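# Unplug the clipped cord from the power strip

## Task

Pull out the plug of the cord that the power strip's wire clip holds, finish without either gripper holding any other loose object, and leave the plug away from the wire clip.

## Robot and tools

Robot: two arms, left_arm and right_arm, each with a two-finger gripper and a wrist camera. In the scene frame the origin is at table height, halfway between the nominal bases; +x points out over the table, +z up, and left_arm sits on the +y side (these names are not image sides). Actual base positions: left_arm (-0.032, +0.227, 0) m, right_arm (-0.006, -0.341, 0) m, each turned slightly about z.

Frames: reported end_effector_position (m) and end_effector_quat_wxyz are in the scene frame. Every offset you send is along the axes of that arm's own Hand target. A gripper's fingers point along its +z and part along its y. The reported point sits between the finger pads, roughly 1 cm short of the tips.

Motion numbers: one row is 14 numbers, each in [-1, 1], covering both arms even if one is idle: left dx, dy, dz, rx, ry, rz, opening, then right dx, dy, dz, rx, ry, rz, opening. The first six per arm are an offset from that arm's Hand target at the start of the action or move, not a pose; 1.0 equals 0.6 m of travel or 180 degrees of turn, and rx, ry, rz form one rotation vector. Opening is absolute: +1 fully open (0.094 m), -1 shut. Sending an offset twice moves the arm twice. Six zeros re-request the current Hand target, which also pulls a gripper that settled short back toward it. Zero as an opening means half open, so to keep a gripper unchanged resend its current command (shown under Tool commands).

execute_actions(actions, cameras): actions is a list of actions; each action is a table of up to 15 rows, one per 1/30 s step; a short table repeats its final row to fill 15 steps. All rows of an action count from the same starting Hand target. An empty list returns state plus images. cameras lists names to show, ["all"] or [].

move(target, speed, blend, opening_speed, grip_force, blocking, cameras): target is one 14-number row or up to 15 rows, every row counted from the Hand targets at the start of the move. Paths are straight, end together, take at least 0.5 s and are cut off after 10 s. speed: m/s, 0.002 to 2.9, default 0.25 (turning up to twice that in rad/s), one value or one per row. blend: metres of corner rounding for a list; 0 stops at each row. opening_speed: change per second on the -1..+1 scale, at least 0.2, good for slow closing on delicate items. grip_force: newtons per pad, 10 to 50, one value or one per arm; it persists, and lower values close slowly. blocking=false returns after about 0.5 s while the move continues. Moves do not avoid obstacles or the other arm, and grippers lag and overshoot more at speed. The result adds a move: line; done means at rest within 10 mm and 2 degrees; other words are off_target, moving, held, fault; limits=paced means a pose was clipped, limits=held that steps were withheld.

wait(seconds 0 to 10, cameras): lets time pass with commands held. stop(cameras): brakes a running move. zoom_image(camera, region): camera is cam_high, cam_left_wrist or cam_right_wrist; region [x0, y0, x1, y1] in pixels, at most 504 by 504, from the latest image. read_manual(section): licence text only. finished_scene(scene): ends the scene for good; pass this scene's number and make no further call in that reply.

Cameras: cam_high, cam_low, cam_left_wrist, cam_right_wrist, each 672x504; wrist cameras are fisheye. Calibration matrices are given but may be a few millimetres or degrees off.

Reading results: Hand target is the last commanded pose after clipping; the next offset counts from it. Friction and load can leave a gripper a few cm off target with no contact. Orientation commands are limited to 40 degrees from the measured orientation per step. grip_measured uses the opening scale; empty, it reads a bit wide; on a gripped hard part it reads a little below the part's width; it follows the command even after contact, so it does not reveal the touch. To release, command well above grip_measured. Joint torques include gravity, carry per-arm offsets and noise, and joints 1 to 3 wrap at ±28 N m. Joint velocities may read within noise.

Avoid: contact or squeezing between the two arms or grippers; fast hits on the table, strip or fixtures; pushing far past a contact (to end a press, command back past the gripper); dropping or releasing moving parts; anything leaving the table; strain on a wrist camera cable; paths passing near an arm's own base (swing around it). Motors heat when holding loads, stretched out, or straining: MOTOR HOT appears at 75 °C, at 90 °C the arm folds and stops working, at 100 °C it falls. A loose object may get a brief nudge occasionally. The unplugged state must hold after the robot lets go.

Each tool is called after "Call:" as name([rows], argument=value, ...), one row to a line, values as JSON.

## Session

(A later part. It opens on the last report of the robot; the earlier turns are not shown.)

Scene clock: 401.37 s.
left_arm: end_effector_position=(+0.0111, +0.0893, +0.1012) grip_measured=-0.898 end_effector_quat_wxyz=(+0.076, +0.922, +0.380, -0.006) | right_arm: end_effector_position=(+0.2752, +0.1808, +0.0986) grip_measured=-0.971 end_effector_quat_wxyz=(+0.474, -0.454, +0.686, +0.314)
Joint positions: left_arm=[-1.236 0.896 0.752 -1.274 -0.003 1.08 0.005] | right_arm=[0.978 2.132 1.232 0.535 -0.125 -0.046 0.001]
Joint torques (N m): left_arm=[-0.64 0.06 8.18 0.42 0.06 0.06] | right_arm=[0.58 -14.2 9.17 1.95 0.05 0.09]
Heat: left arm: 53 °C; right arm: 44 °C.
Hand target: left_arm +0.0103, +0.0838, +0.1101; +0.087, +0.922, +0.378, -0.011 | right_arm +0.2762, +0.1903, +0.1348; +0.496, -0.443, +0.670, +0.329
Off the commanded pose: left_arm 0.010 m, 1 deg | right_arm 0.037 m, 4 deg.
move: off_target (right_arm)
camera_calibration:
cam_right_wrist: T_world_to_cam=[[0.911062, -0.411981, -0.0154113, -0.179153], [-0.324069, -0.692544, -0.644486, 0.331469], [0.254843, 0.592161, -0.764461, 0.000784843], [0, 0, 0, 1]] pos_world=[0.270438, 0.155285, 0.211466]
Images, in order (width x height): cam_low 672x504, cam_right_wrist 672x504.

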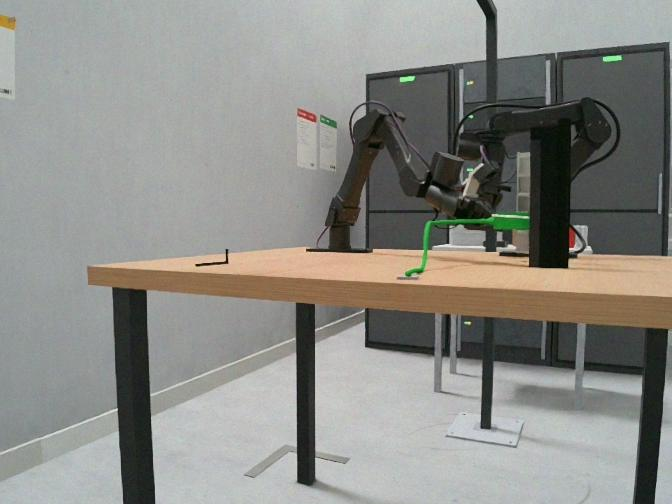

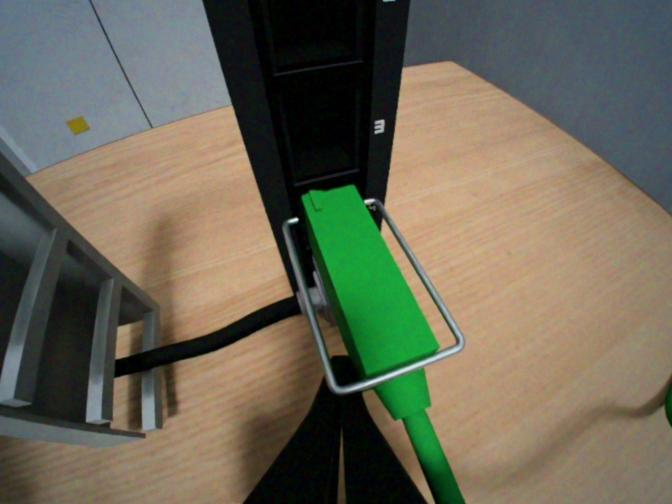

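Call:
move(target=[0,0,0,0,0,0,-0.9, -0.0239,0,-0.0073,0,0,0,-0.98], speed=0.05, cameras=["cam_low","cam_right_wrist"])

Call:
zoom_image(camera="cam_low", region=[440, 160, 560, 250])

Scene clock: 409.13 s.
left_arm: end_effector_position=(+0.0111, +0.0893, +0.1012) grip_measured=-0.898 end_effector_quat_wxyz=(+0.076, +0.922, +0.380, -0.006) | right_arm: end_effector_position=(+0.2739, +0.1784, +0.1030) grip_measured=-0.971 end_effector_quat_wxyz=(+0.463, -0.457, +0.694, +0.309)
Joint positions: left_arm=[-1.236 0.896 0.752 -1.274 -0.003 1.08 0.005] | right_arm=[0.978 2.106 1.243 0.47 -0.125 -0.046 0.001]
Joint torques (N m): left_arm=[-0.54 -0.13 8.23 0.4 0.04 -0.05] | right_arm=[0.59 -14.79 9.68 2.1 0.04 0.08]
Motor temperatures (°C): left_arm=[24 24 53 28 27 27 24] | right_arm=[24 43 41 44 26 23 25]
Heat: left arm: 53 °C; right arm: 44 °C.
Hand target: left_arm +0.0103, +0.0838, +0.1101; +0.087, +0.922, +0.378, -0.011 | right_arm +0.2762, +0.1903, +0.1496; +0.496, -0.443, +0.670, +0.329
Off the commanded pose: left_arm 0.010 m, 1 deg | right_arm 0.048 m, 5 deg.
move: off_target (right_arm)
camera_calibration:
cam_right_wrist: T_world_to_cam=[[0.910658, -0.412749, -0.0184174, -0.178348], [-0.333427, -0.707862, -0.622702, 0.335357], [0.243983, 0.57321, -0.782242, 0.0140258], [0, 0, 0, 1]] pos_world=[0.270809, 0.155734, 0.216514]
Images, in order (width x height): cam_low 672x504, cam_right_wrist 672x504.

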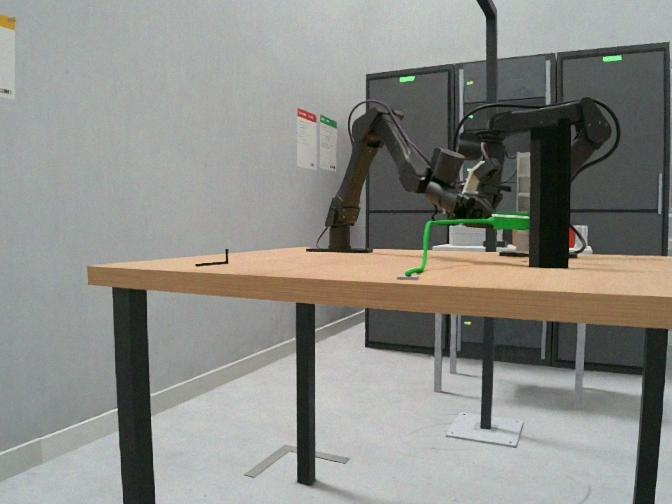

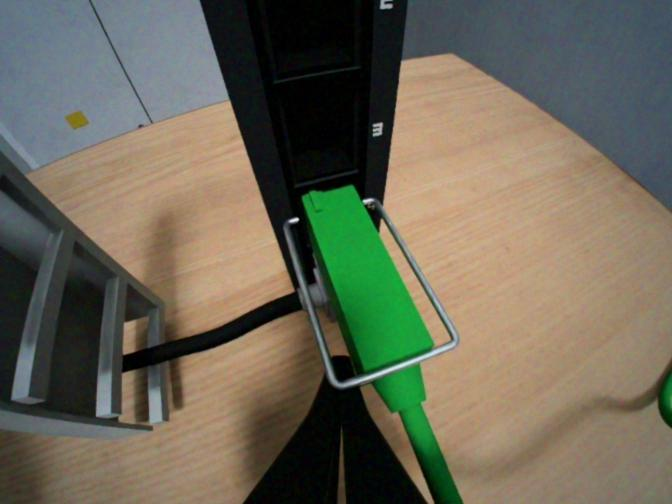

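Scaled by 4.200 from the camera's 672x504 image, which has a finer 960x720 frame.

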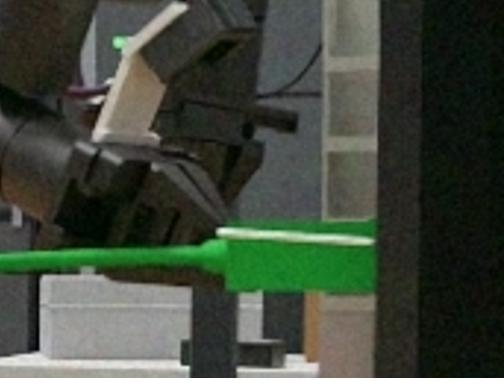

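Call:
zoom_image(camera="cam_low", region=[460, 190, 540, 250])

Call:
zoom_image(camera="cam_right_wrist", region=[260, 230, 460, 430])

Scaled by 6.300 from the camera's 672x504 image, which has a finer 960x720 frame.

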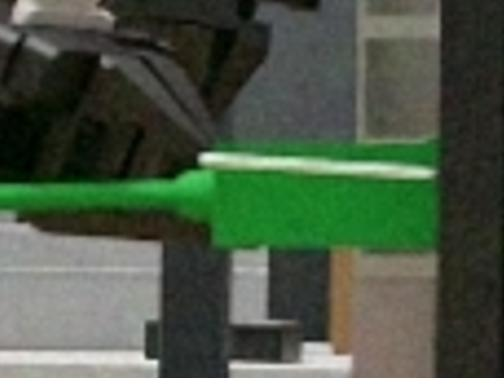

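Scaled by 2.520 from the camera's 672x504 image, which has a finer 960x720 frame.

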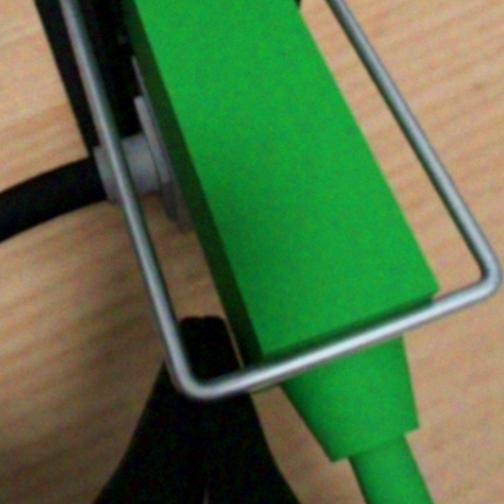

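Call:
move(target=[0,0,0,0,0,0,-0.9, -0.0332,0.002,-0.0053,0,0,0,-0.98], speed=0.05, cameras=["cam_low","cam_right_wrist"])

Call:
zoom_image(camera="cam_low", region=[440, 160, 560, 250])

Scene clock: 428.33 s.
left_arm: end_effector_position=(+0.0111, +0.0893, +0.1012) grip_measured=-0.898 end_effector_quat_wxyz=(+0.076, +0.922, +0.380, -0.006) | right_arm: end_effector_position=(+0.2728, +0.1764, +0.1086) grip_measured=-0.971 end_effector_quat_wxyz=(+0.448, -0.461, +0.705, +0.300)
Joint positions: left_arm=[-1.236 0.896 0.752 -1.274 -0.003 1.08 0.005] | right_arm=[0.98 2.08 1.273 0.372 -0.119 -0.044 0.001]
Joint torques (N m): left_arm=[-0.68 0.06 8.24 0.42 0.07 -0.02] | right_arm=[0.73 -15.41 10.65 2.32 0.01 0.08]
Heat: left arm: 54 °C; right arm: 43 °C.
Hand target: left_arm +0.0103, +0.0838, +0.1101; +0.087, +0.922, +0.378, -0.011 | right_arm +0.2763, +0.1933, +0.1696; +0.496, -0.443, +0.670, +0.329
Off the commanded pose: left_arm 0.010 m, 1 deg | right_arm 0.063 m, 8 deg.
move: off_target (right_arm)
camera_calibration:
cam_right_wrist: T_world_to_cam=[[0.908394, -0.417523, -0.022241, -0.176191], [-0.349289, -0.728552, -0.589245, 0.341361], [0.229819, 0.543035, -0.807648, 0.0318388], [0, 0, 0, 1]] pos_world=[0.271968, 0.157846, 0.222941]
Images, in order (width x height): cam_low 672x504, cam_right_wrist 672x504.

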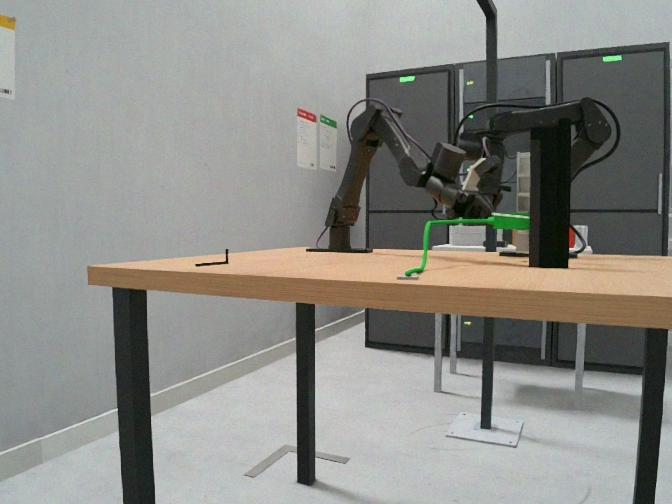

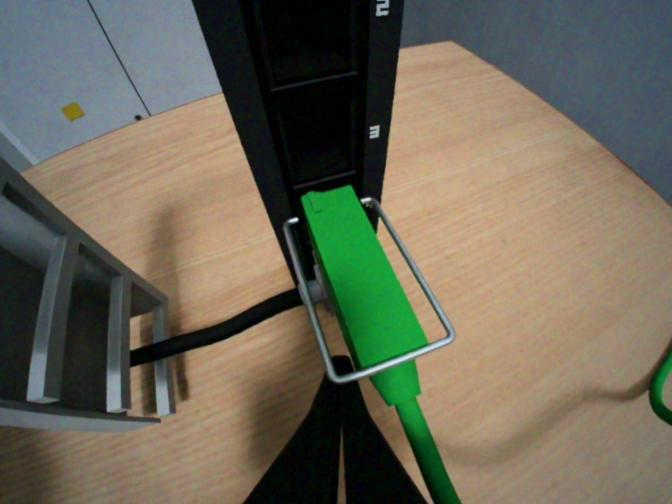

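Scaled by 4.200 from the camera's 672x504 image, which has a finer 960x720 frame.

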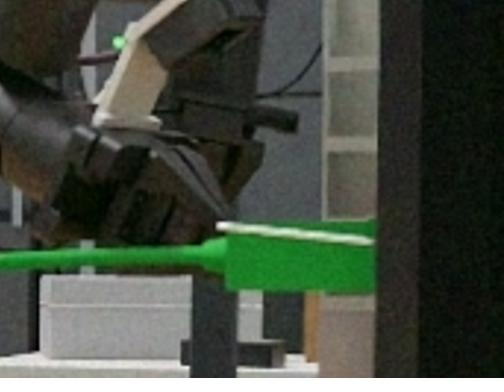

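Call:
move(target=[0,0,0,0,0,0,-0.9, -0.0336,0.0026,-0.0038,0,-0.0444,0,-0.98], speed=0.06, cameras=["cam_low","cam_right_wrist"])

Call:
zoom_image(camera="cam_low", region=[440, 160, 560, 250])

Scene clock: 434.03 s.
left_arm: end_effector_position=(+0.0111, +0.0893, +0.1012) grip_measured=-0.898 end_effector_quat_wxyz=(+0.076, +0.922, +0.380, -0.006) | right_arm: end_effector_position=(+0.2783, +0.1915, +0.1664) grip_measured=-0.971 end_effector_quat_wxyz=(+0.525, -0.429, +0.650, +0.344)
Joint positions: left_arm=[-1.236 0.896 0.752 -1.274 -0.003 1.08 0.005] | right_arm=[0.985 2.062 1.273 0.573 -0.119 -0.029 0.001]
Joint torques (N m): left_arm=[-0.91 0.06 8.27 0.4 0.09 -0.02] | right_arm=[0.58 -12.04 8.12 2.39 0.03 0.09]
Heat: left arm: 54 °C; right arm: 45 °C.
Hand target: left_arm +0.0103, +0.0838, +0.1101; +0.087, +0.922, +0.378, -0.011 | right_arm +0.2763, +0.1973, +0.1897; +0.542, -0.419, +0.634, +0.359
Off the commanded pose: left_arm 0.010 m, 1 deg | right_arm 0.024 m, 3 deg.
move: off_target (right_arm)
camera_calibration:
cam_right_wrist: T_world_to_cam=[[0.910227, -0.413856, -0.0144764, -0.17602], [-0.283491, -0.597261, -0.750275, 0.371707], [0.30186, 0.687025, -0.660967, -0.00286958], [0, 0, 0, 1]] pos_world=[0.26646, 0.15113, 0.274438]
Images, in order (width x height): cam_low 672x504, cam_right_wrist 672x504.

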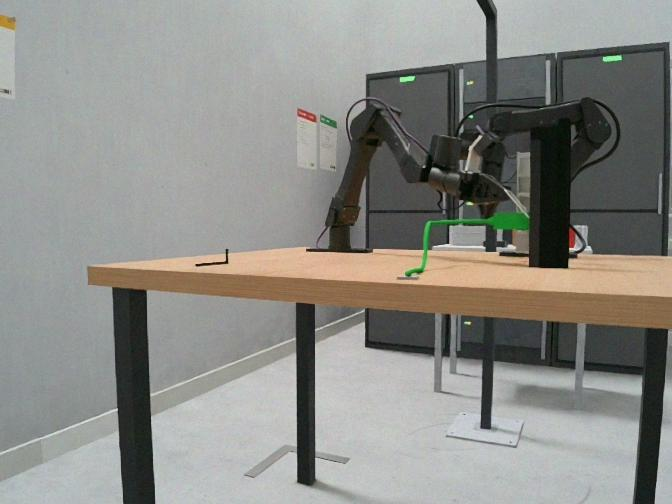

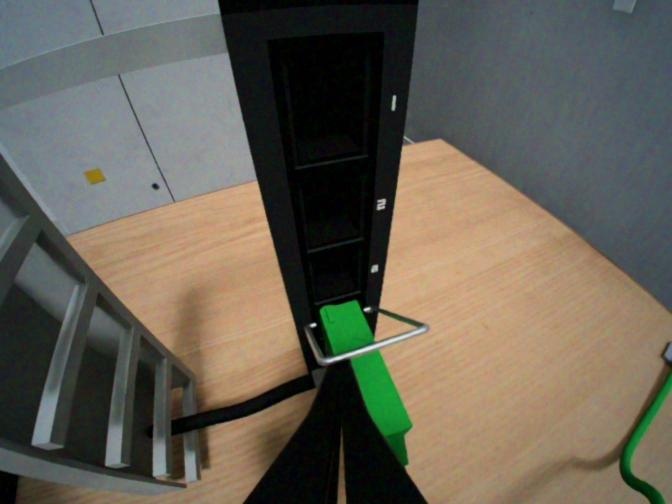

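Scaled by 4.200 from the camera's 672x504 image, which has a finer 960x720 frame.

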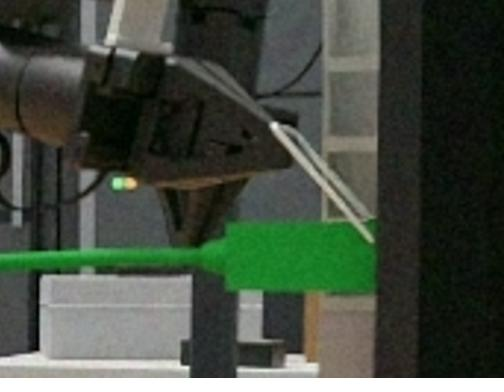

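Call:
move(target=[0,0,0,0,0,0,-0.9, -0.02195,0.01012,0.02923,0,0,0,-0.98], speed=0.05, cameras=["cam_low","cam_right_wrist"])

Call:
zoom_image(camera="cam_low", region=[440, 160, 560, 250])

Scene clock: 448.40 s.
left_arm: end_effector_position=(+0.0111, +0.0893, +0.1012) grip_measured=-0.898 end_effector_quat_wxyz=(+0.076, +0.922, +0.380, -0.006) | right_arm: end_effector_position=(+0.2786, +0.2097, +0.1987) grip_measured=-0.971 end_effector_quat_wxyz=(+0.543, -0.422, +0.633, +0.355)
Joint positions: left_arm=[-1.236 0.896 0.752 -1.274 -0.003 1.08 0.005] | right_arm=[1.003 2.073 1.374 0.539 -0.104 -0.026 0.001]
Joint torques (N m): left_arm=[-0.29 -0.05 8.23 0.43 0.06 0.02] | right_arm=[0.59 -9.58 9.77 1.98 0.07 0.09]
Heat: left arm: 54 °C; right arm: 46 °C.
Hand target: left_arm +0.0103, +0.0838, +0.1101; +0.087, +0.922, +0.378, -0.011 | right_arm +0.2783, +0.2175, +0.1998; +0.542, -0.419, +0.634, +0.359
Off the commanded pose: left_arm 0.010 m, 1 deg | right_arm 0.008 m, 1 deg.
move: done
camera_calibration:
cam_right_wrist: T_world_to_cam=[[0.911983, -0.41012, -0.00941339, -0.170593], [-0.260356, -0.560915, -0.785869, 0.3999], [0.31702, 0.71915, -0.618322, -0.0135931], [0, 0, 0, 1]] pos_world=[0.264003, 0.164122, 0.304258]
Images, in order (width x height): cam_low 672x504, cam_right_wrist 672x504.

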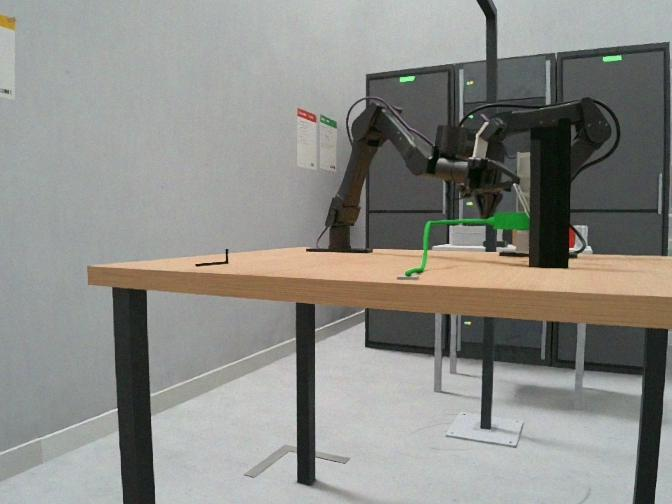

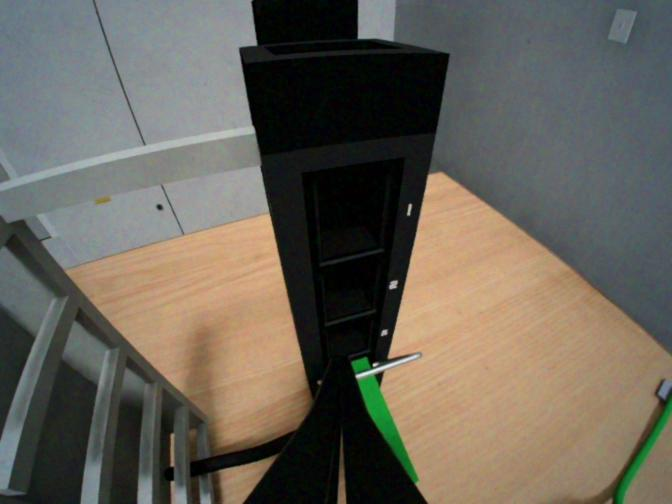

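Scaled by 4.200 from the camera's 672x504 image, which has a finer 960x720 frame.

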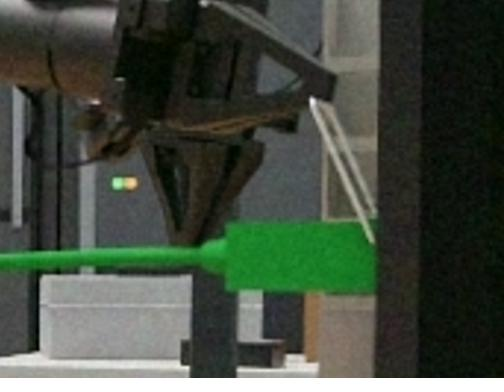

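Call:
move([
  [0,0,0,0,0,0,-0.9, -0.04055,-0.00257,-0.01258,0,0,0,-0.98],
  [0,0,0,0,0,0,-0.9, -0.03752,-0.0638,-0.19383,-0.0884,0.1439,-0.0360,-0.98],
  [0,0,0,0,0,0,-0.9, 0.07348,-0.08608,-0.14853,-0.0884,0.1439,-0.0360,0.1],
], speed=0.15, blend=[0.005,0.02,0], cameras=["cam_high","cam_low","cam_right_wrist"])

Call:
zoom_image(camera="cam_low", region=[440, 160, 560, 250])

Call:
zoom_image(camera="cam_right_wrist", region=[240, 150, 440, 390])

Scene clock: 490.40 s.
left_arm: end_effector_position=(+0.0111, +0.0893, +0.1012) grip_measured=-0.898 end_effector_quat_wxyz=(+0.076, +0.922, +0.380, -0.006) | right_arm: end_effector_position=(+0.2883, +0.1118, +0.1759) grip_measured=+0.097 end_effector_quat_wxyz=(+0.346, -0.591, +0.662, +0.305)
Joint positions: left_arm=[-1.236 0.896 0.752 -1.274 -0.003 1.08 0.005] | right_arm=[0.774 1.923 1.52 -0.308 -0.495 -0.394 0.052]
Joint torques (N m): left_arm=[-0.61 0.03 8.29 0.37 0.09 0.04] | right_arm=[-0.62 -9.62 5.85 1.79 -0.31 -0.14]
Heat: left arm: 54 °C; right arm: 45 °C.
Hand target: left_arm +0.0103, +0.0838, +0.1101; +0.087, +0.922, +0.378, -0.011 | right_arm +0.2888, +0.1100, +0.1703; +0.343, -0.594, +0.659, +0.309
Off the commanded pose: left_arm 0.010 m, 1 deg | right_arm 0.006 m, 1 deg.
move: done
camera_calibration:
cam_right_wrist: T_world_to_cam=[[0.989964, -0.141269, -0.00374503, -0.273447], [-0.128775, -0.890861, -0.435642, 0.266924], [0.0582066, 0.431753, -0.900112, 0.195948], [0, 0, 0, 1]] pos_world=[0.293671, 0.114561, 0.291635]
Images, in order (width x height): cam_high 672x504, cam_low 672x504, cam_right_wrist 672x504.

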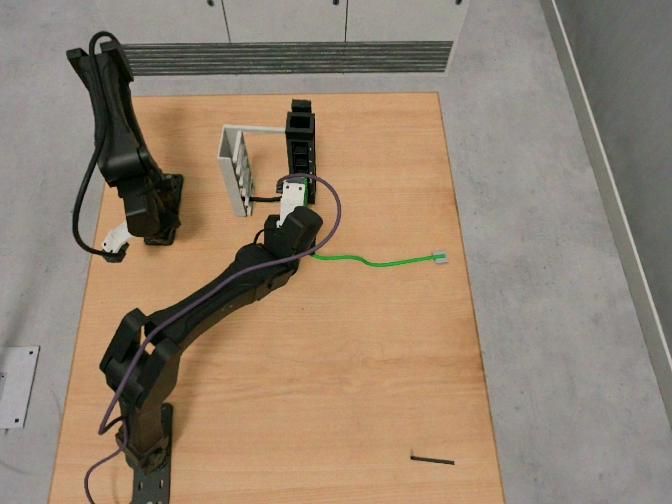

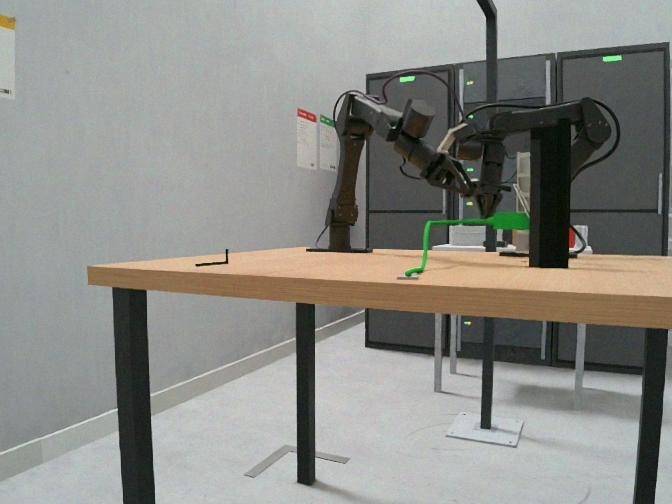

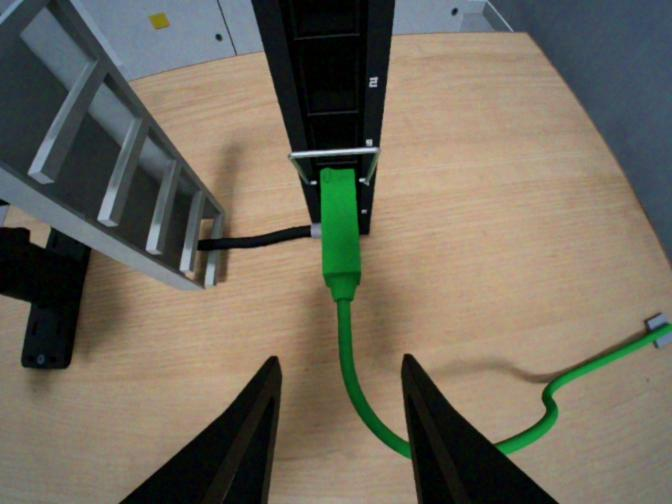

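Scaled by 4.200 from the camera's 672x504 image, which has a finer 960x720 frame.

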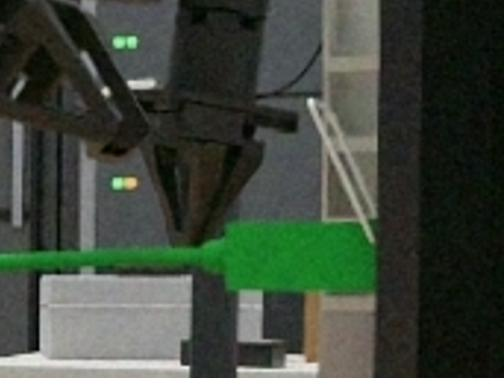

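Scaled by 2.100 from the camera's 672x504 image, which has a finer 960x720 frame.

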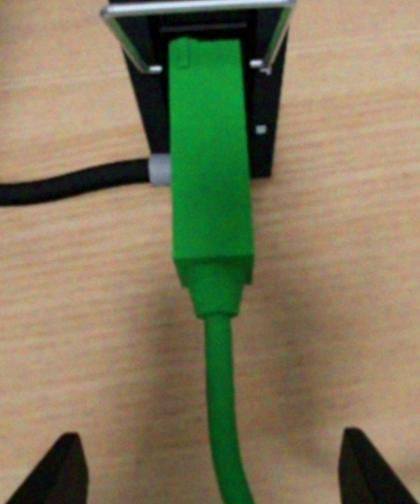

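Call:
move(target=[0,0,0,0,0,0,-0.9, 0.01867,-0.00217,0.11667,0,0,0,0.1], speed=0.1, cameras=["cam_low","cam_right_wrist"])

Call:
zoom_image(camera="cam_low", region=[440, 160, 560, 250])

Call:
zoom_image(camera="cam_right_wrist", region=[240, 230, 440, 470])

Scene clock: 508.63 s.
left_arm: end_effector_position=(+0.0111, +0.0893, +0.1012) grip_measured=-0.898 end_effector_quat_wxyz=(+0.076, +0.922, +0.380, -0.006) | right_arm: end_effector_position=(+0.2903, +0.1507, +0.1127) grip_measured=+0.097 end_effector_quat_wxyz=(+0.330, -0.597, +0.665, +0.305)
Joint positions: left_arm=[-1.236 0.896 0.752 -1.274 -0.003 1.08 0.005] | right_arm=[0.827 2.112 1.557 -0.175 -0.465 -0.367 0.052]
Joint torques (N m): left_arm=[-0.55 0.16 8.32 0.4 0.07 0.02] | right_arm=[0.32 -10.07 9.94 1.78 -0.14 0.06]
Heat: left arm: 54 °C; right arm: 45 °C.
Hand target: left_arm +0.0103, +0.0838, +0.1101; +0.087, +0.922, +0.378, -0.011 | right_arm +0.2953, +0.1604, +0.1207; +0.343, -0.594, +0.659, +0.309
Off the commanded pose: left_arm 0.010 m, 1 deg | right_arm 0.014 m, 2 deg.
move: off_target (right_arm)
camera_calibration:
cam_right_wrist: T_world_to_cam=[[0.991544, -0.128425, -0.0186173, -0.270872], [-0.124654, -0.902748, -0.411712, 0.272223], [0.0360673, 0.410551, -0.911124, 0.133071], [0, 0, 0, 1]] pos_world=[0.297716, 0.156329, 0.228279]
Images, in order (width x height): cam_low 672x504, cam_right_wrist 672x504.

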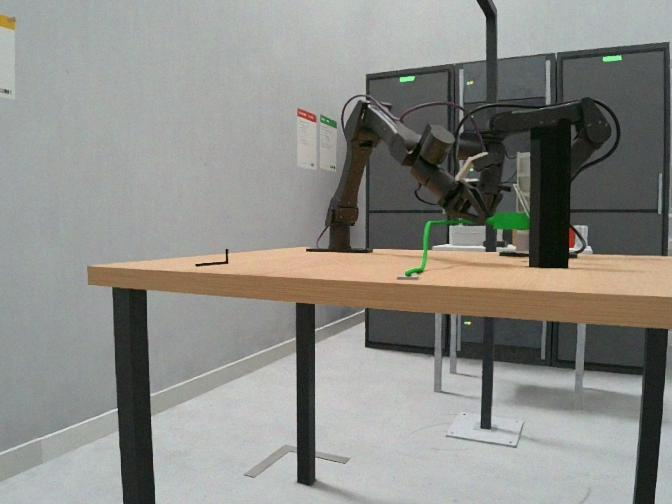

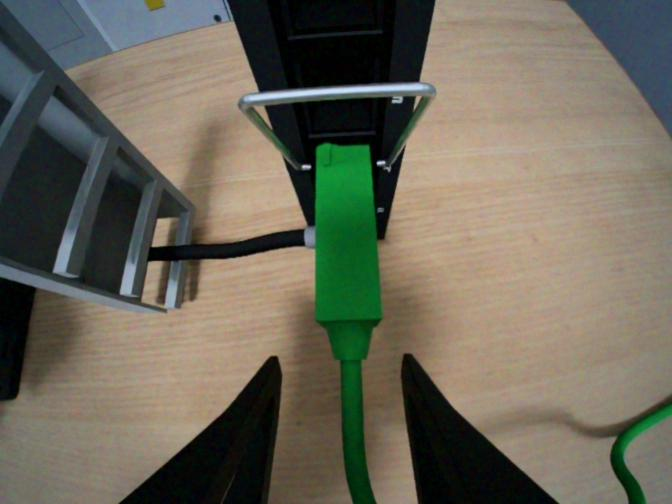

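Scaled by 4.200 from the camera's 672x504 image, which has a finer 960x720 frame.

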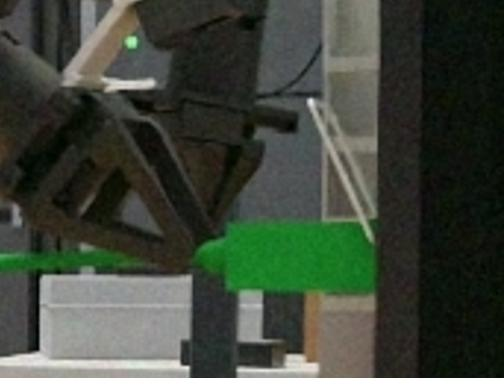

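Scaled by 2.100 from the camera's 672x504 image, which has a finer 960x720 frame.

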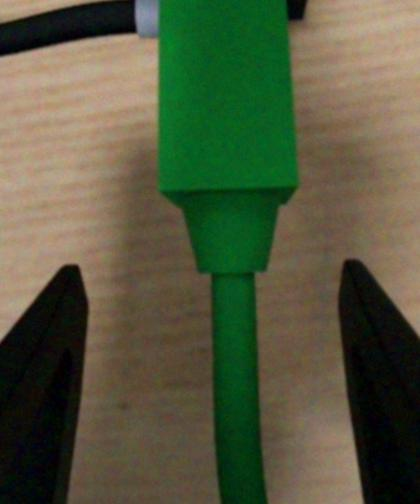

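Call:
move(target=[0,0,0,0,0,0,-0.9, -0.03068,-0.00492,0.0528,0,0,0,0.1], speed=0.06, cameras=["cam_low","cam_right_wrist"])

Call:
zoom_image(camera="cam_low", region=[440, 160, 560, 250])

Call:
zoom_image(camera="cam_right_wrist", region=[240, 264, 440, 504])

Scene clock: 526.33 s.
left_arm: end_effector_position=(+0.0111, +0.0893, +0.1012) grip_measured=-0.898 end_effector_quat_wxyz=(+0.076, +0.922, +0.380, -0.006) | right_arm: end_effector_position=(+0.2997, +0.1888, +0.1144) grip_measured=+0.097 end_effector_quat_wxyz=(+0.339, -0.596, +0.661, +0.306)
Joint positions: left_arm=[-1.236 0.896 0.752 -1.274 -0.003 1.08 0.005] | right_arm=[0.862 2.238 1.753 -0.213 -0.438 -0.341 0.052]
Joint torques (N m): left_arm=[-0.43 -0.03 8.27 0.41 0.01 -0.05] | right_arm=[0.38 -10.86 10.21 1.69 -0.11 0.07]
Motor temperatures (°C): left_arm=[24 24 55 26 27 27 24] | right_arm=[24 40 43 46 26 23 25]
Heat: left arm: 55 °C; right arm: 46 °C.
Hand target: left_arm +0.0103, +0.0838, +0.1101; +0.087, +0.922, +0.378, -0.011 | right_arm +0.3020, +0.1964, +0.1177; +0.343, -0.594, +0.659, +0.309
Off the commanded pose: left_arm 0.010 m, 1 deg | right_arm 0.009 m, 1 deg.
move: done
camera_calibration:
cam_right_wrist: T_world_to_cam=[[0.991653, -0.12866, -0.0083638, -0.276383], [-0.119904, -0.896425, -0.426669, 0.307497], [0.0473978, 0.42411, -0.904369, 0.111821], [0, 0, 0, 1]] pos_world=[0.305646, 0.192664, 0.230015]
Images, in order (width x height): cam_low 672x504, cam_right_wrist 672x504.

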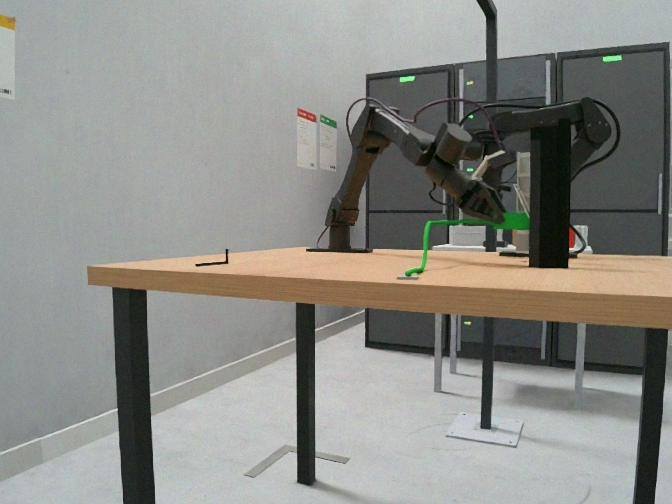

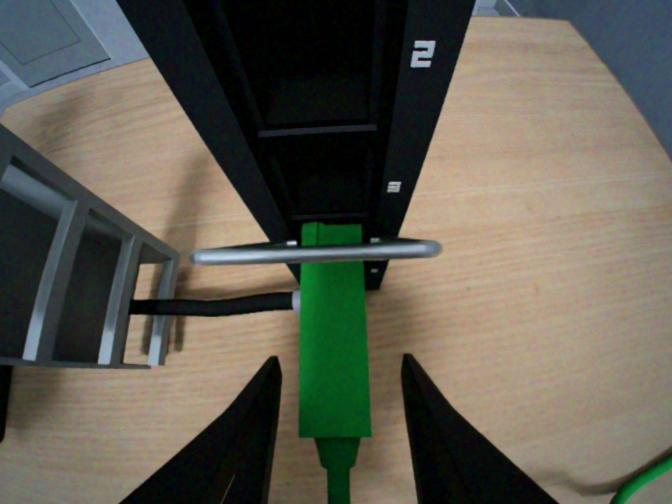

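Scaled by 4.200 from the camera's 672x504 image, which has a finer 960x720 frame.

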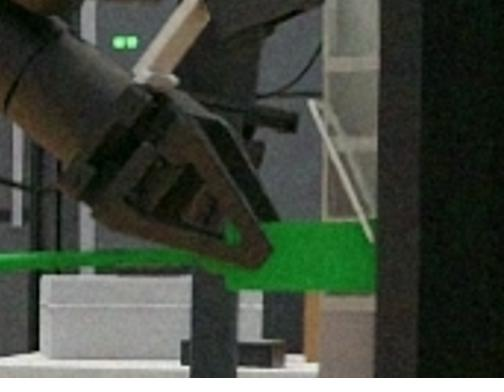

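Scaled by 2.100 from the camera's 672x504 image, which has a finer 960x720 frame.

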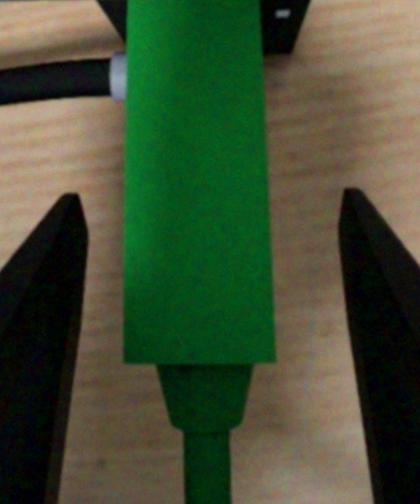

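Call:
move(target=[0,0,0,0,0,0,-0.9, 0.0075,0.0065,0,0,0,0,0.1], speed=0.05, cameras=["cam_right_wrist"])

Call:
zoom_image(camera="cam_right_wrist", region=[240, 264, 440, 504])

Scene clock: 538.90 s.
left_arm: end_effector_position=(+0.0111, +0.0893, +0.1012) grip_measured=-0.898 end_effector_quat_wxyz=(+0.076, +0.922, +0.380, -0.006) | right_arm: end_effector_position=(+0.3007, +0.1893, +0.1152) grip_measured=+0.097 end_effector_quat_wxyz=(+0.342, -0.594, +0.661, +0.306)
Joint positions: left_arm=[-1.236 0.896 0.752 -1.274 -0.003 1.08 0.005] | right_arm=[0.862 2.238 1.753 -0.207 -0.435 -0.339 0.052]
Joint torques (N m): left_arm=[-0.62 -0.14 8.17 0.46 0.09 0] | right_arm=[0.69 -11.79 7.21 1.82 -0.1 0.08]
Motor temperatures (°C): left_arm=[24 24 55 25 27 27 24] | right_arm=[24 44 44 45 26 23 25]
Heat: left arm: 55 °C; right arm: 45 °C.
Hand target: left_arm +0.0103, +0.0838, +0.1101; +0.087, +0.922, +0.378, -0.011 | right_arm +0.2979, +0.1943, +0.1141; +0.343, -0.594, +0.659, +0.309
Off the commanded pose: left_arm 0.010 m, 1 deg | right_arm 0.006 m, 0 deg.
move: done
camera_calibration:
cam_right_wrist: T_world_to_cam=[[0.991199, -0.132254, -0.00575206, -0.276838], [-0.121838, -0.89442, -0.430311, 0.309109], [0.0517655, 0.427225, -0.902662, 0.110234], [0, 0, 0, 1]] pos_world=[0.306356, 0.192766, 0.230925]
Images, in order (width x height): cam_right_wrist 672x504.

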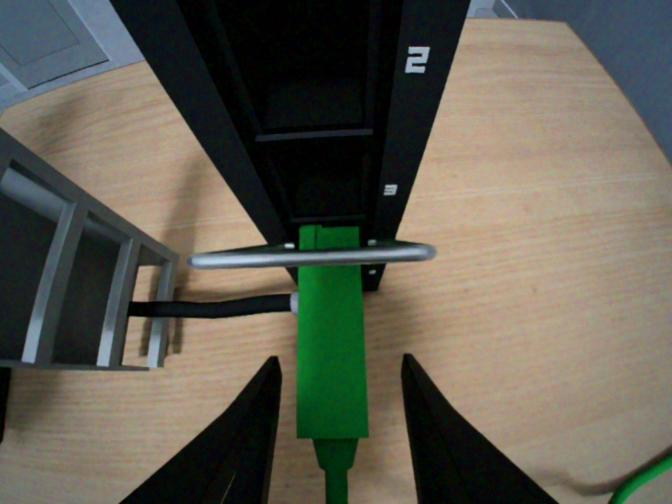

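Scaled by 2.100 from the camera's 672x504 image, which has a finer 960x720 frame.

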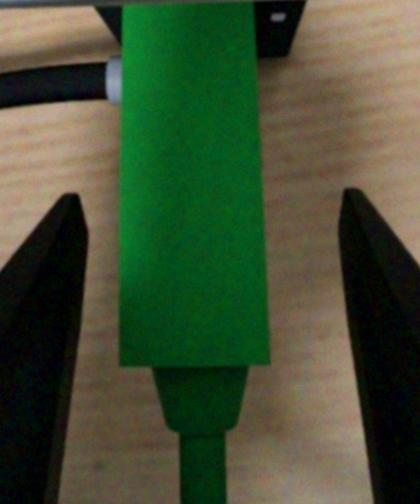

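Call:
move(target=[0,0,0,0,0,0,-0.9, 0.003,0.01,0,0,0,0,0.1], speed=0.05, cameras=["cam_right_wrist"])

Call:
zoom_image(camera="cam_right_wrist", region=[240, 264, 440, 504])

Scene clock: 544.73 s.
left_arm: end_effector_position=(+0.0111, +0.0893, +0.1012) grip_measured=-0.898 end_effector_quat_wxyz=(+0.076, +0.922, +0.380, -0.006) | right_arm: end_effector_position=(+0.2978, +0.1943, +0.1181) grip_measured=+0.097 end_effector_quat_wxyz=(+0.348, -0.594, +0.657, +0.307)
Joint positions: left_arm=[-1.236 0.896 0.752 -1.274 -0.003 1.08 0.005] | right_arm=[0.872 2.238 1.753 -0.19 -0.428 -0.333 0.052]
Joint torques (N m): left_arm=[-0.58 -0.16 8.23 0.44 0.06 -0.05] | right_arm=[0.57 -12.86 4.97 1.86 -0.06 0.07]
Motor temperatures (°C): left_arm=[24 24 55 25 27 27 24] | right_arm=[24 45 43 45 26 23 25]
Heat: left arm: 55 °C; right arm: 45 °C.
Hand target: left_arm +0.0103, +0.0838, +0.1101; +0.087, +0.922, +0.378, -0.011 | right_arm +0.2918, +0.1938, +0.1125; +0.343, -0.594, +0.659, +0.309
Off the commanded pose: left_arm 0.010 m, 1 deg | right_arm 0.008 m, 1 deg.
move: done
camera_calibration:
cam_right_wrist: T_world_to_cam=[[0.991459, -0.13041, 0.00170024, -0.27448], [-0.116231, -0.889425, -0.442057, 0.313191], [0.0591609, 0.438083, -0.896986, 0.105841], [0, 0, 0, 1]] pos_world=[0.302276, 0.196398, 0.233853]
Images, in order (width x height): cam_right_wrist 672x504.

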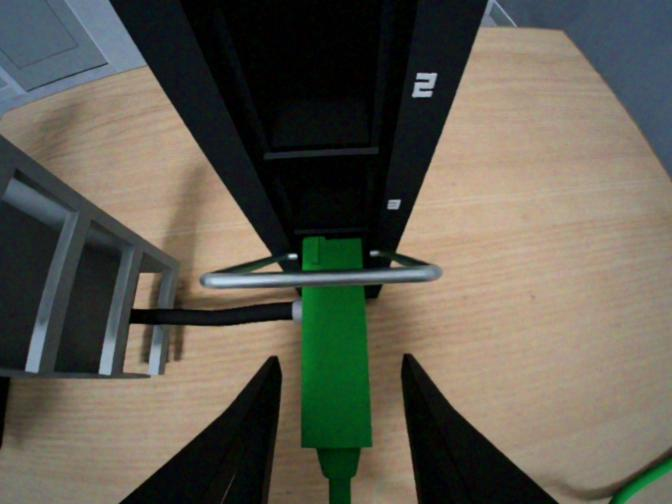

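Scaled by 2.100 from the camera's 672x504 image, which has a finer 960x720 frame.

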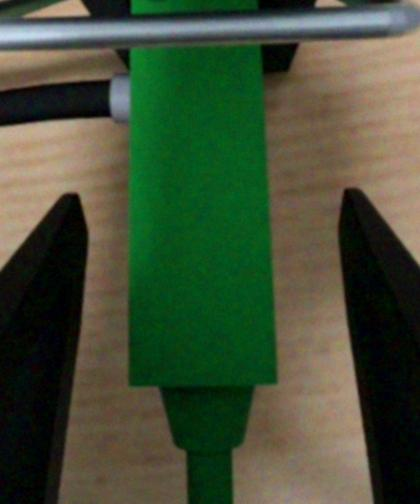

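Call:
move(target=[0,0,0,0,0,0,-0.9, 0.02,0.0025,0,0,0,0,0.1], speed=0.05, cameras=["cam_right_wrist", "cam_low"])

Call:
zoom_image(camera="cam_right_wrist", region=[240, 264, 440, 504])

Call:
zoom_image(camera="cam_low", region=[440, 160, 560, 250])

Scene clock: 552.50 s.
left_arm: end_effector_position=(+0.0111, +0.0893, +0.1012) grip_measured=-0.898 end_effector_quat_wxyz=(+0.076, +0.922, +0.380, -0.006) | right_arm: end_effector_position=(+0.2938, +0.1888, +0.0992) grip_measured=+0.097 end_effector_quat_wxyz=(+0.342, -0.595, +0.660, +0.306)
Joint positions: left_arm=[-1.236 0.896 0.752 -1.274 -0.003 1.08 0.005] | right_arm=[0.872 2.238 1.686 -0.137 -0.427 -0.332 0.052]
Joint torques (N m): left_arm=[-0.35 0.05 8.25 0.4 0.05 0] | right_arm=[0.28 -13.91 5.04 1.82 -0.13 0.04]
Motor temperatures (°C): left_arm=[24 24 55 25 27 27 24] | right_arm=[24 48 42 45 26 23 25]
Heat: left arm: 55 °C; right arm: 48 °C.
Hand target: left_arm +0.0103, +0.0838, +0.1101; +0.087, +0.922, +0.378, -0.011 | right_arm +0.2897, +0.1871, +0.1027; +0.343, -0.594, +0.659, +0.309
Off the commanded pose: left_arm 0.010 m, 1 deg | right_arm 0.006 m, 0 deg.
move: done
camera_calibration:
cam_right_wrist: T_world_to_cam=[[0.991375, -0.130937, -0.00553606, -0.27031], [-0.120546, -0.894492, -0.430525, 0.300545], [0.0514199, 0.427479, -0.902562, 0.0963143], [0, 0, 0, 1]] pos_world=[0.299256, 0.192269, 0.214825]
Images, in order (width x height): cam_low 672x504, cam_right_wrist 672x504.

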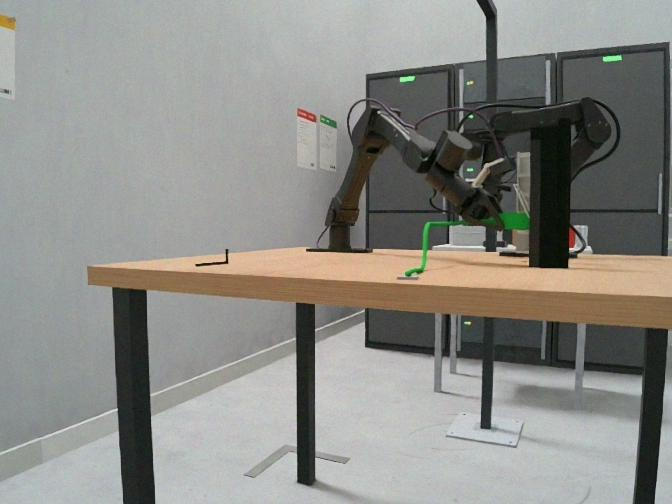

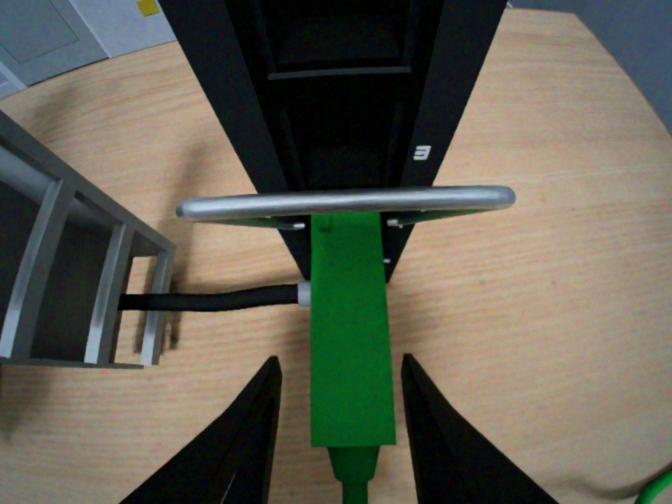

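Scaled by 2.100 from the camera's 672x504 image, which has a finer 960x720 frame.

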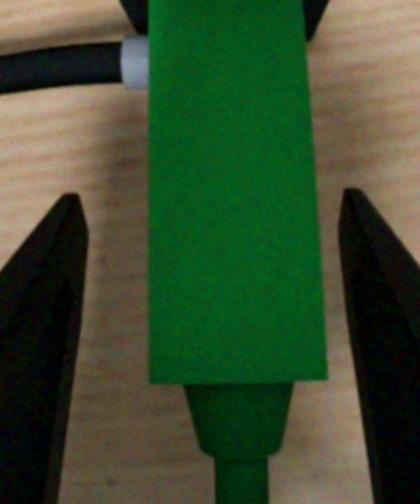

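Scaled by 4.200 from the camera's 672x504 image, which has a finer 960x720 frame.

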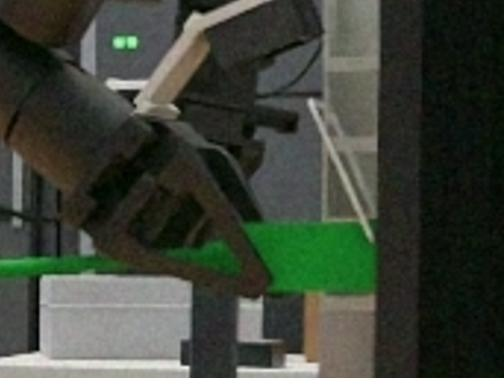

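Call:
move(target=[0,0,0,0,0,0,-0.9, -0.0123,0,-0.0044,0,0,0,0.1], speed=0.04, cameras=[])

Scene clock: 569.60 s.
left_arm: end_effector_position=(+0.0111, +0.0893, +0.1012) grip_measured=-0.898 end_effector_quat_wxyz=(+0.076, +0.922, +0.380, -0.006) | right_arm: end_effector_position=(+0.2935, +0.1885, +0.0988) grip_measured=+0.097 end_effector_quat_wxyz=(+0.341, -0.595, +0.661, +0.306)
Joint positions: left_arm=[-1.236 0.896 0.752 -1.274 -0.003 1.08 0.005] | right_arm=[0.872 2.238 1.686 -0.139 -0.427 -0.332 0.052]
Joint torques (N m): left_arm=[-0.47 0.05 8.16 0.44 0.02 -0.01] | right_arm=[0.4 -14.16 7.16 1.54 -0.12 0.07]
Motor temperatures (°C): left_arm=[24 24 55 25 27 27 24] | right_arm=[24 54 41 44 26 23 24]
Heat: left arm: 55 °C; right arm: 54 °C.
Hand target: left_arm +0.0103, +0.0838, +0.1101; +0.087, +0.922, +0.378, -0.011 | right_arm +0.2899, +0.1892, +0.1103; +0.343, -0.594, +0.659, +0.309
Off the commanded pose: left_arm 0.010 m, 1 deg | right_arm 0.012 m, 0 deg.
move: off_target (right_arm)
No camera images: "cameras" was empty.

Call:
move(target=[0,0,0,0,0,0,-0.9, -0.0123,0,-0.0044,0,0,0,0.1], speed=0.04, cameras=[])

Scene clock: 572.70 s.
left_arm: end_effector_position=(+0.0111, +0.0893, +0.1012) grip_measured=-0.898 end_effector_quat_wxyz=(+0.076, +0.922, +0.380, -0.006) | right_arm: end_effector_position=(+0.2922, +0.1868, +0.0962) grip_measured=+0.097 end_effector_quat_wxyz=(+0.334, -0.596, +0.664, +0.305)
Joint positions: left_arm=[-1.236 0.896 0.752 -1.274 -0.003 1.08 0.005] | right_arm=[0.872 2.238 1.686 -0.154 -0.427 -0.332 0.052]
Joint torques (N m): left_arm=[-0.8 0.14 8.2 0.47 0.08 -0.01] | right_arm=[0.54 -14.42 9.28 1.36 -0.1 0.07]
Motor temperatures (°C): left_arm=[24 24 55 25 27 27 24] | right_arm=[24 54 41 44 26 23 24]
Heat: left arm: 55 °C; right arm: 54 °C.
Hand target: left_arm +0.0103, +0.0838, +0.1101; +0.087, +0.922, +0.378, -0.011 | right_arm +0.2901, +0.1912, +0.1178; +0.343, -0.594, +0.659, +0.309
Off the commanded pose: left_arm 0.010 m, 1 deg | right_arm 0.022 m, 1 deg.
move: off_target (right_arm)
No camera images: "cameras" was empty.

Call:
move(target=[0,0,0,0,0,0,-0.9, -0.0082,0,-0.0029,0,0,0,0.1], speed=0.04, cameras=[])

Scene clock: 576.20 s.
left_arm: end_effector_position=(+0.0111, +0.0893, +0.1012) grip_measured=-0.898 end_effector_quat_wxyz=(+0.076, +0.922, +0.380, -0.006) | right_arm: end_effector_position=(+0.2913, +0.1855, +0.0964) grip_measured=+0.097 end_effector_quat_wxyz=(+0.327, -0.596, +0.668, +0.303)
Joint positions: left_arm=[-1.236 0.896 0.752 -1.274 -0.003 1.08 0.005] | right_arm=[0.872 2.238 1.699 -0.185 -0.427 -0.332 0.052]
Joint torques (N m): left_arm=[-0.53 -0.05 8.32 0.42 0.06 0.03] | right_arm=[0.69 -14.5 9.69 1.48 -0.1 0.07]
Motor temperatures (°C): left_arm=[24 24 55 25 27 27 24] | right_arm=[24 55 42 44 26 23 24]
Heat: left arm: 55 °C; right arm: 55 °C.
Hand target: left_arm +0.0103, +0.0838, +0.1101; +0.087, +0.922, +0.378, -0.011 | right_arm +0.2903, +0.1926, +0.1228; +0.343, -0.594, +0.659, +0.309
Off the commanded pose: left_arm 0.010 m, 1 deg | right_arm 0.027 m, 2 deg.
move: off_target (right_arm)
No camera images: "cameras" was empty.

Call:
move(target=[0,0,0,0,0,0,-0.9, -0.0205,0,-0.0073,0,-0.01,0,0.1], speed=0.05, cameras=["cam_right_wrist"])

Scene clock: 589.03 s.
left_arm: end_effector_position=(+0.0111, +0.0893, +0.1012) grip_measured=-0.898 end_effector_quat_wxyz=(+0.076, +0.922, +0.380, -0.006) | right_arm: end_effector_position=(+0.2914, +0.1855, +0.0965) grip_measured=+0.097 end_effector_quat_wxyz=(+0.325, -0.592, +0.672, +0.305)
Joint positions: left_arm=[-1.236 0.896 0.752 -1.274 -0.003 1.08 0.005] | right_arm=[0.872 2.238 1.7 -0.185 -0.427 -0.319 0.052]
Joint torques (N m): left_arm=[-0.77 -0.03 8.06 0.41 0.07 0] | right_arm=[0.66 -15.61 9.99 1.65 -0.19 0.13]
Motor temperatures (°C): left_arm=[24 24 55 25 27 27 24] | right_arm=[24 59 45 43 26 23 24]
Heat: left arm: 55 °C; right arm: 59 °C.
Hand target: left_arm +0.0103, +0.0838, +0.1101; +0.087, +0.922, +0.378, -0.011 | right_arm +0.2907, +0.1961, +0.1356; +0.353, -0.589, +0.654, +0.318
Off the commanded pose: left_arm 0.010 m, 1 deg | right_arm 0.040 m, 4 deg.
move: off_target (right_arm)
camera_calibration:
cam_right_wrist: T_world_to_cam=[[0.989683, -0.139541, -0.0324876, -0.263729], [-0.140739, -0.904391, -0.402828, 0.30117], [0.0268297, 0.403244, -0.914699, 0.108333], [0, 0, 0, 1]] pos_world=[0.300488, 0.19189, 0.211844]
Images, in order (width x height): cam_right_wrist 672x504.

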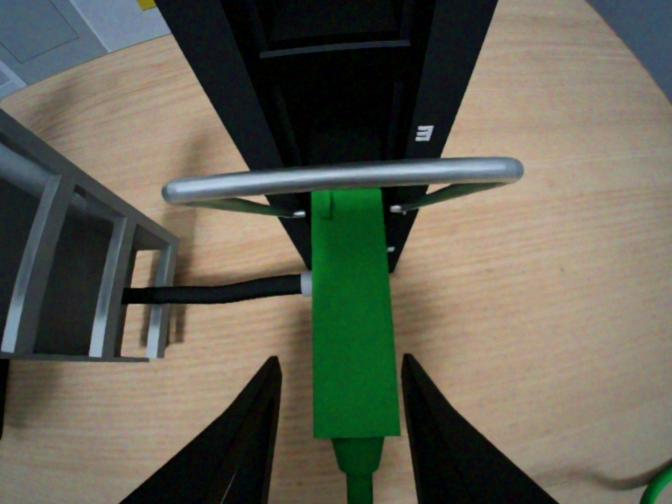

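Call:
move(target=[0,0,0,0,0,0,-0.9, -0.016,0,-0.005,0,0,0,0.1], speed=0.08, cameras=[])

Scene clock: 601.43 s.
left_arm: end_effector_position=(+0.0111, +0.0893, +0.1012) grip_measured=-0.898 end_effector_quat_wxyz=(+0.076, +0.922, +0.380, -0.006) | right_arm: end_effector_position=(+0.2917, +0.1898, +0.1081) grip_measured=+0.097 end_effector_quat_wxyz=(+0.327, -0.592, +0.670, +0.307)
Joint positions: left_arm=[-1.236 0.896 0.752 -1.274 -0.003 1.08 0.005] | right_arm=[0.876 2.238 1.742 -0.221 -0.427 -0.315 0.052]
Joint torques (N m): left_arm=[-0.73 -0.03 8.39 0.37 0.04 0.02] | right_arm=[0.62 -15.49 10 1.64 -0.16 0.08]
Motor temperatures (°C): left_arm=[24 24 55 25 27 27 24] | right_arm=[24 62 46 43 26 23 24]
Heat: left arm: 55 °C; right arm: 62 °C.
Hand target: left_arm +0.0103, +0.0838, +0.1101; +0.087, +0.922, +0.378, -0.011 | right_arm +0.2909, +0.1988, +0.1451; +0.353, -0.589, +0.654, +0.318
Off the commanded pose: left_arm 0.010 m, 1 deg | right_arm 0.038 m, 4 deg.
move: off_target (right_arm)
No camera images: "cameras" was empty.


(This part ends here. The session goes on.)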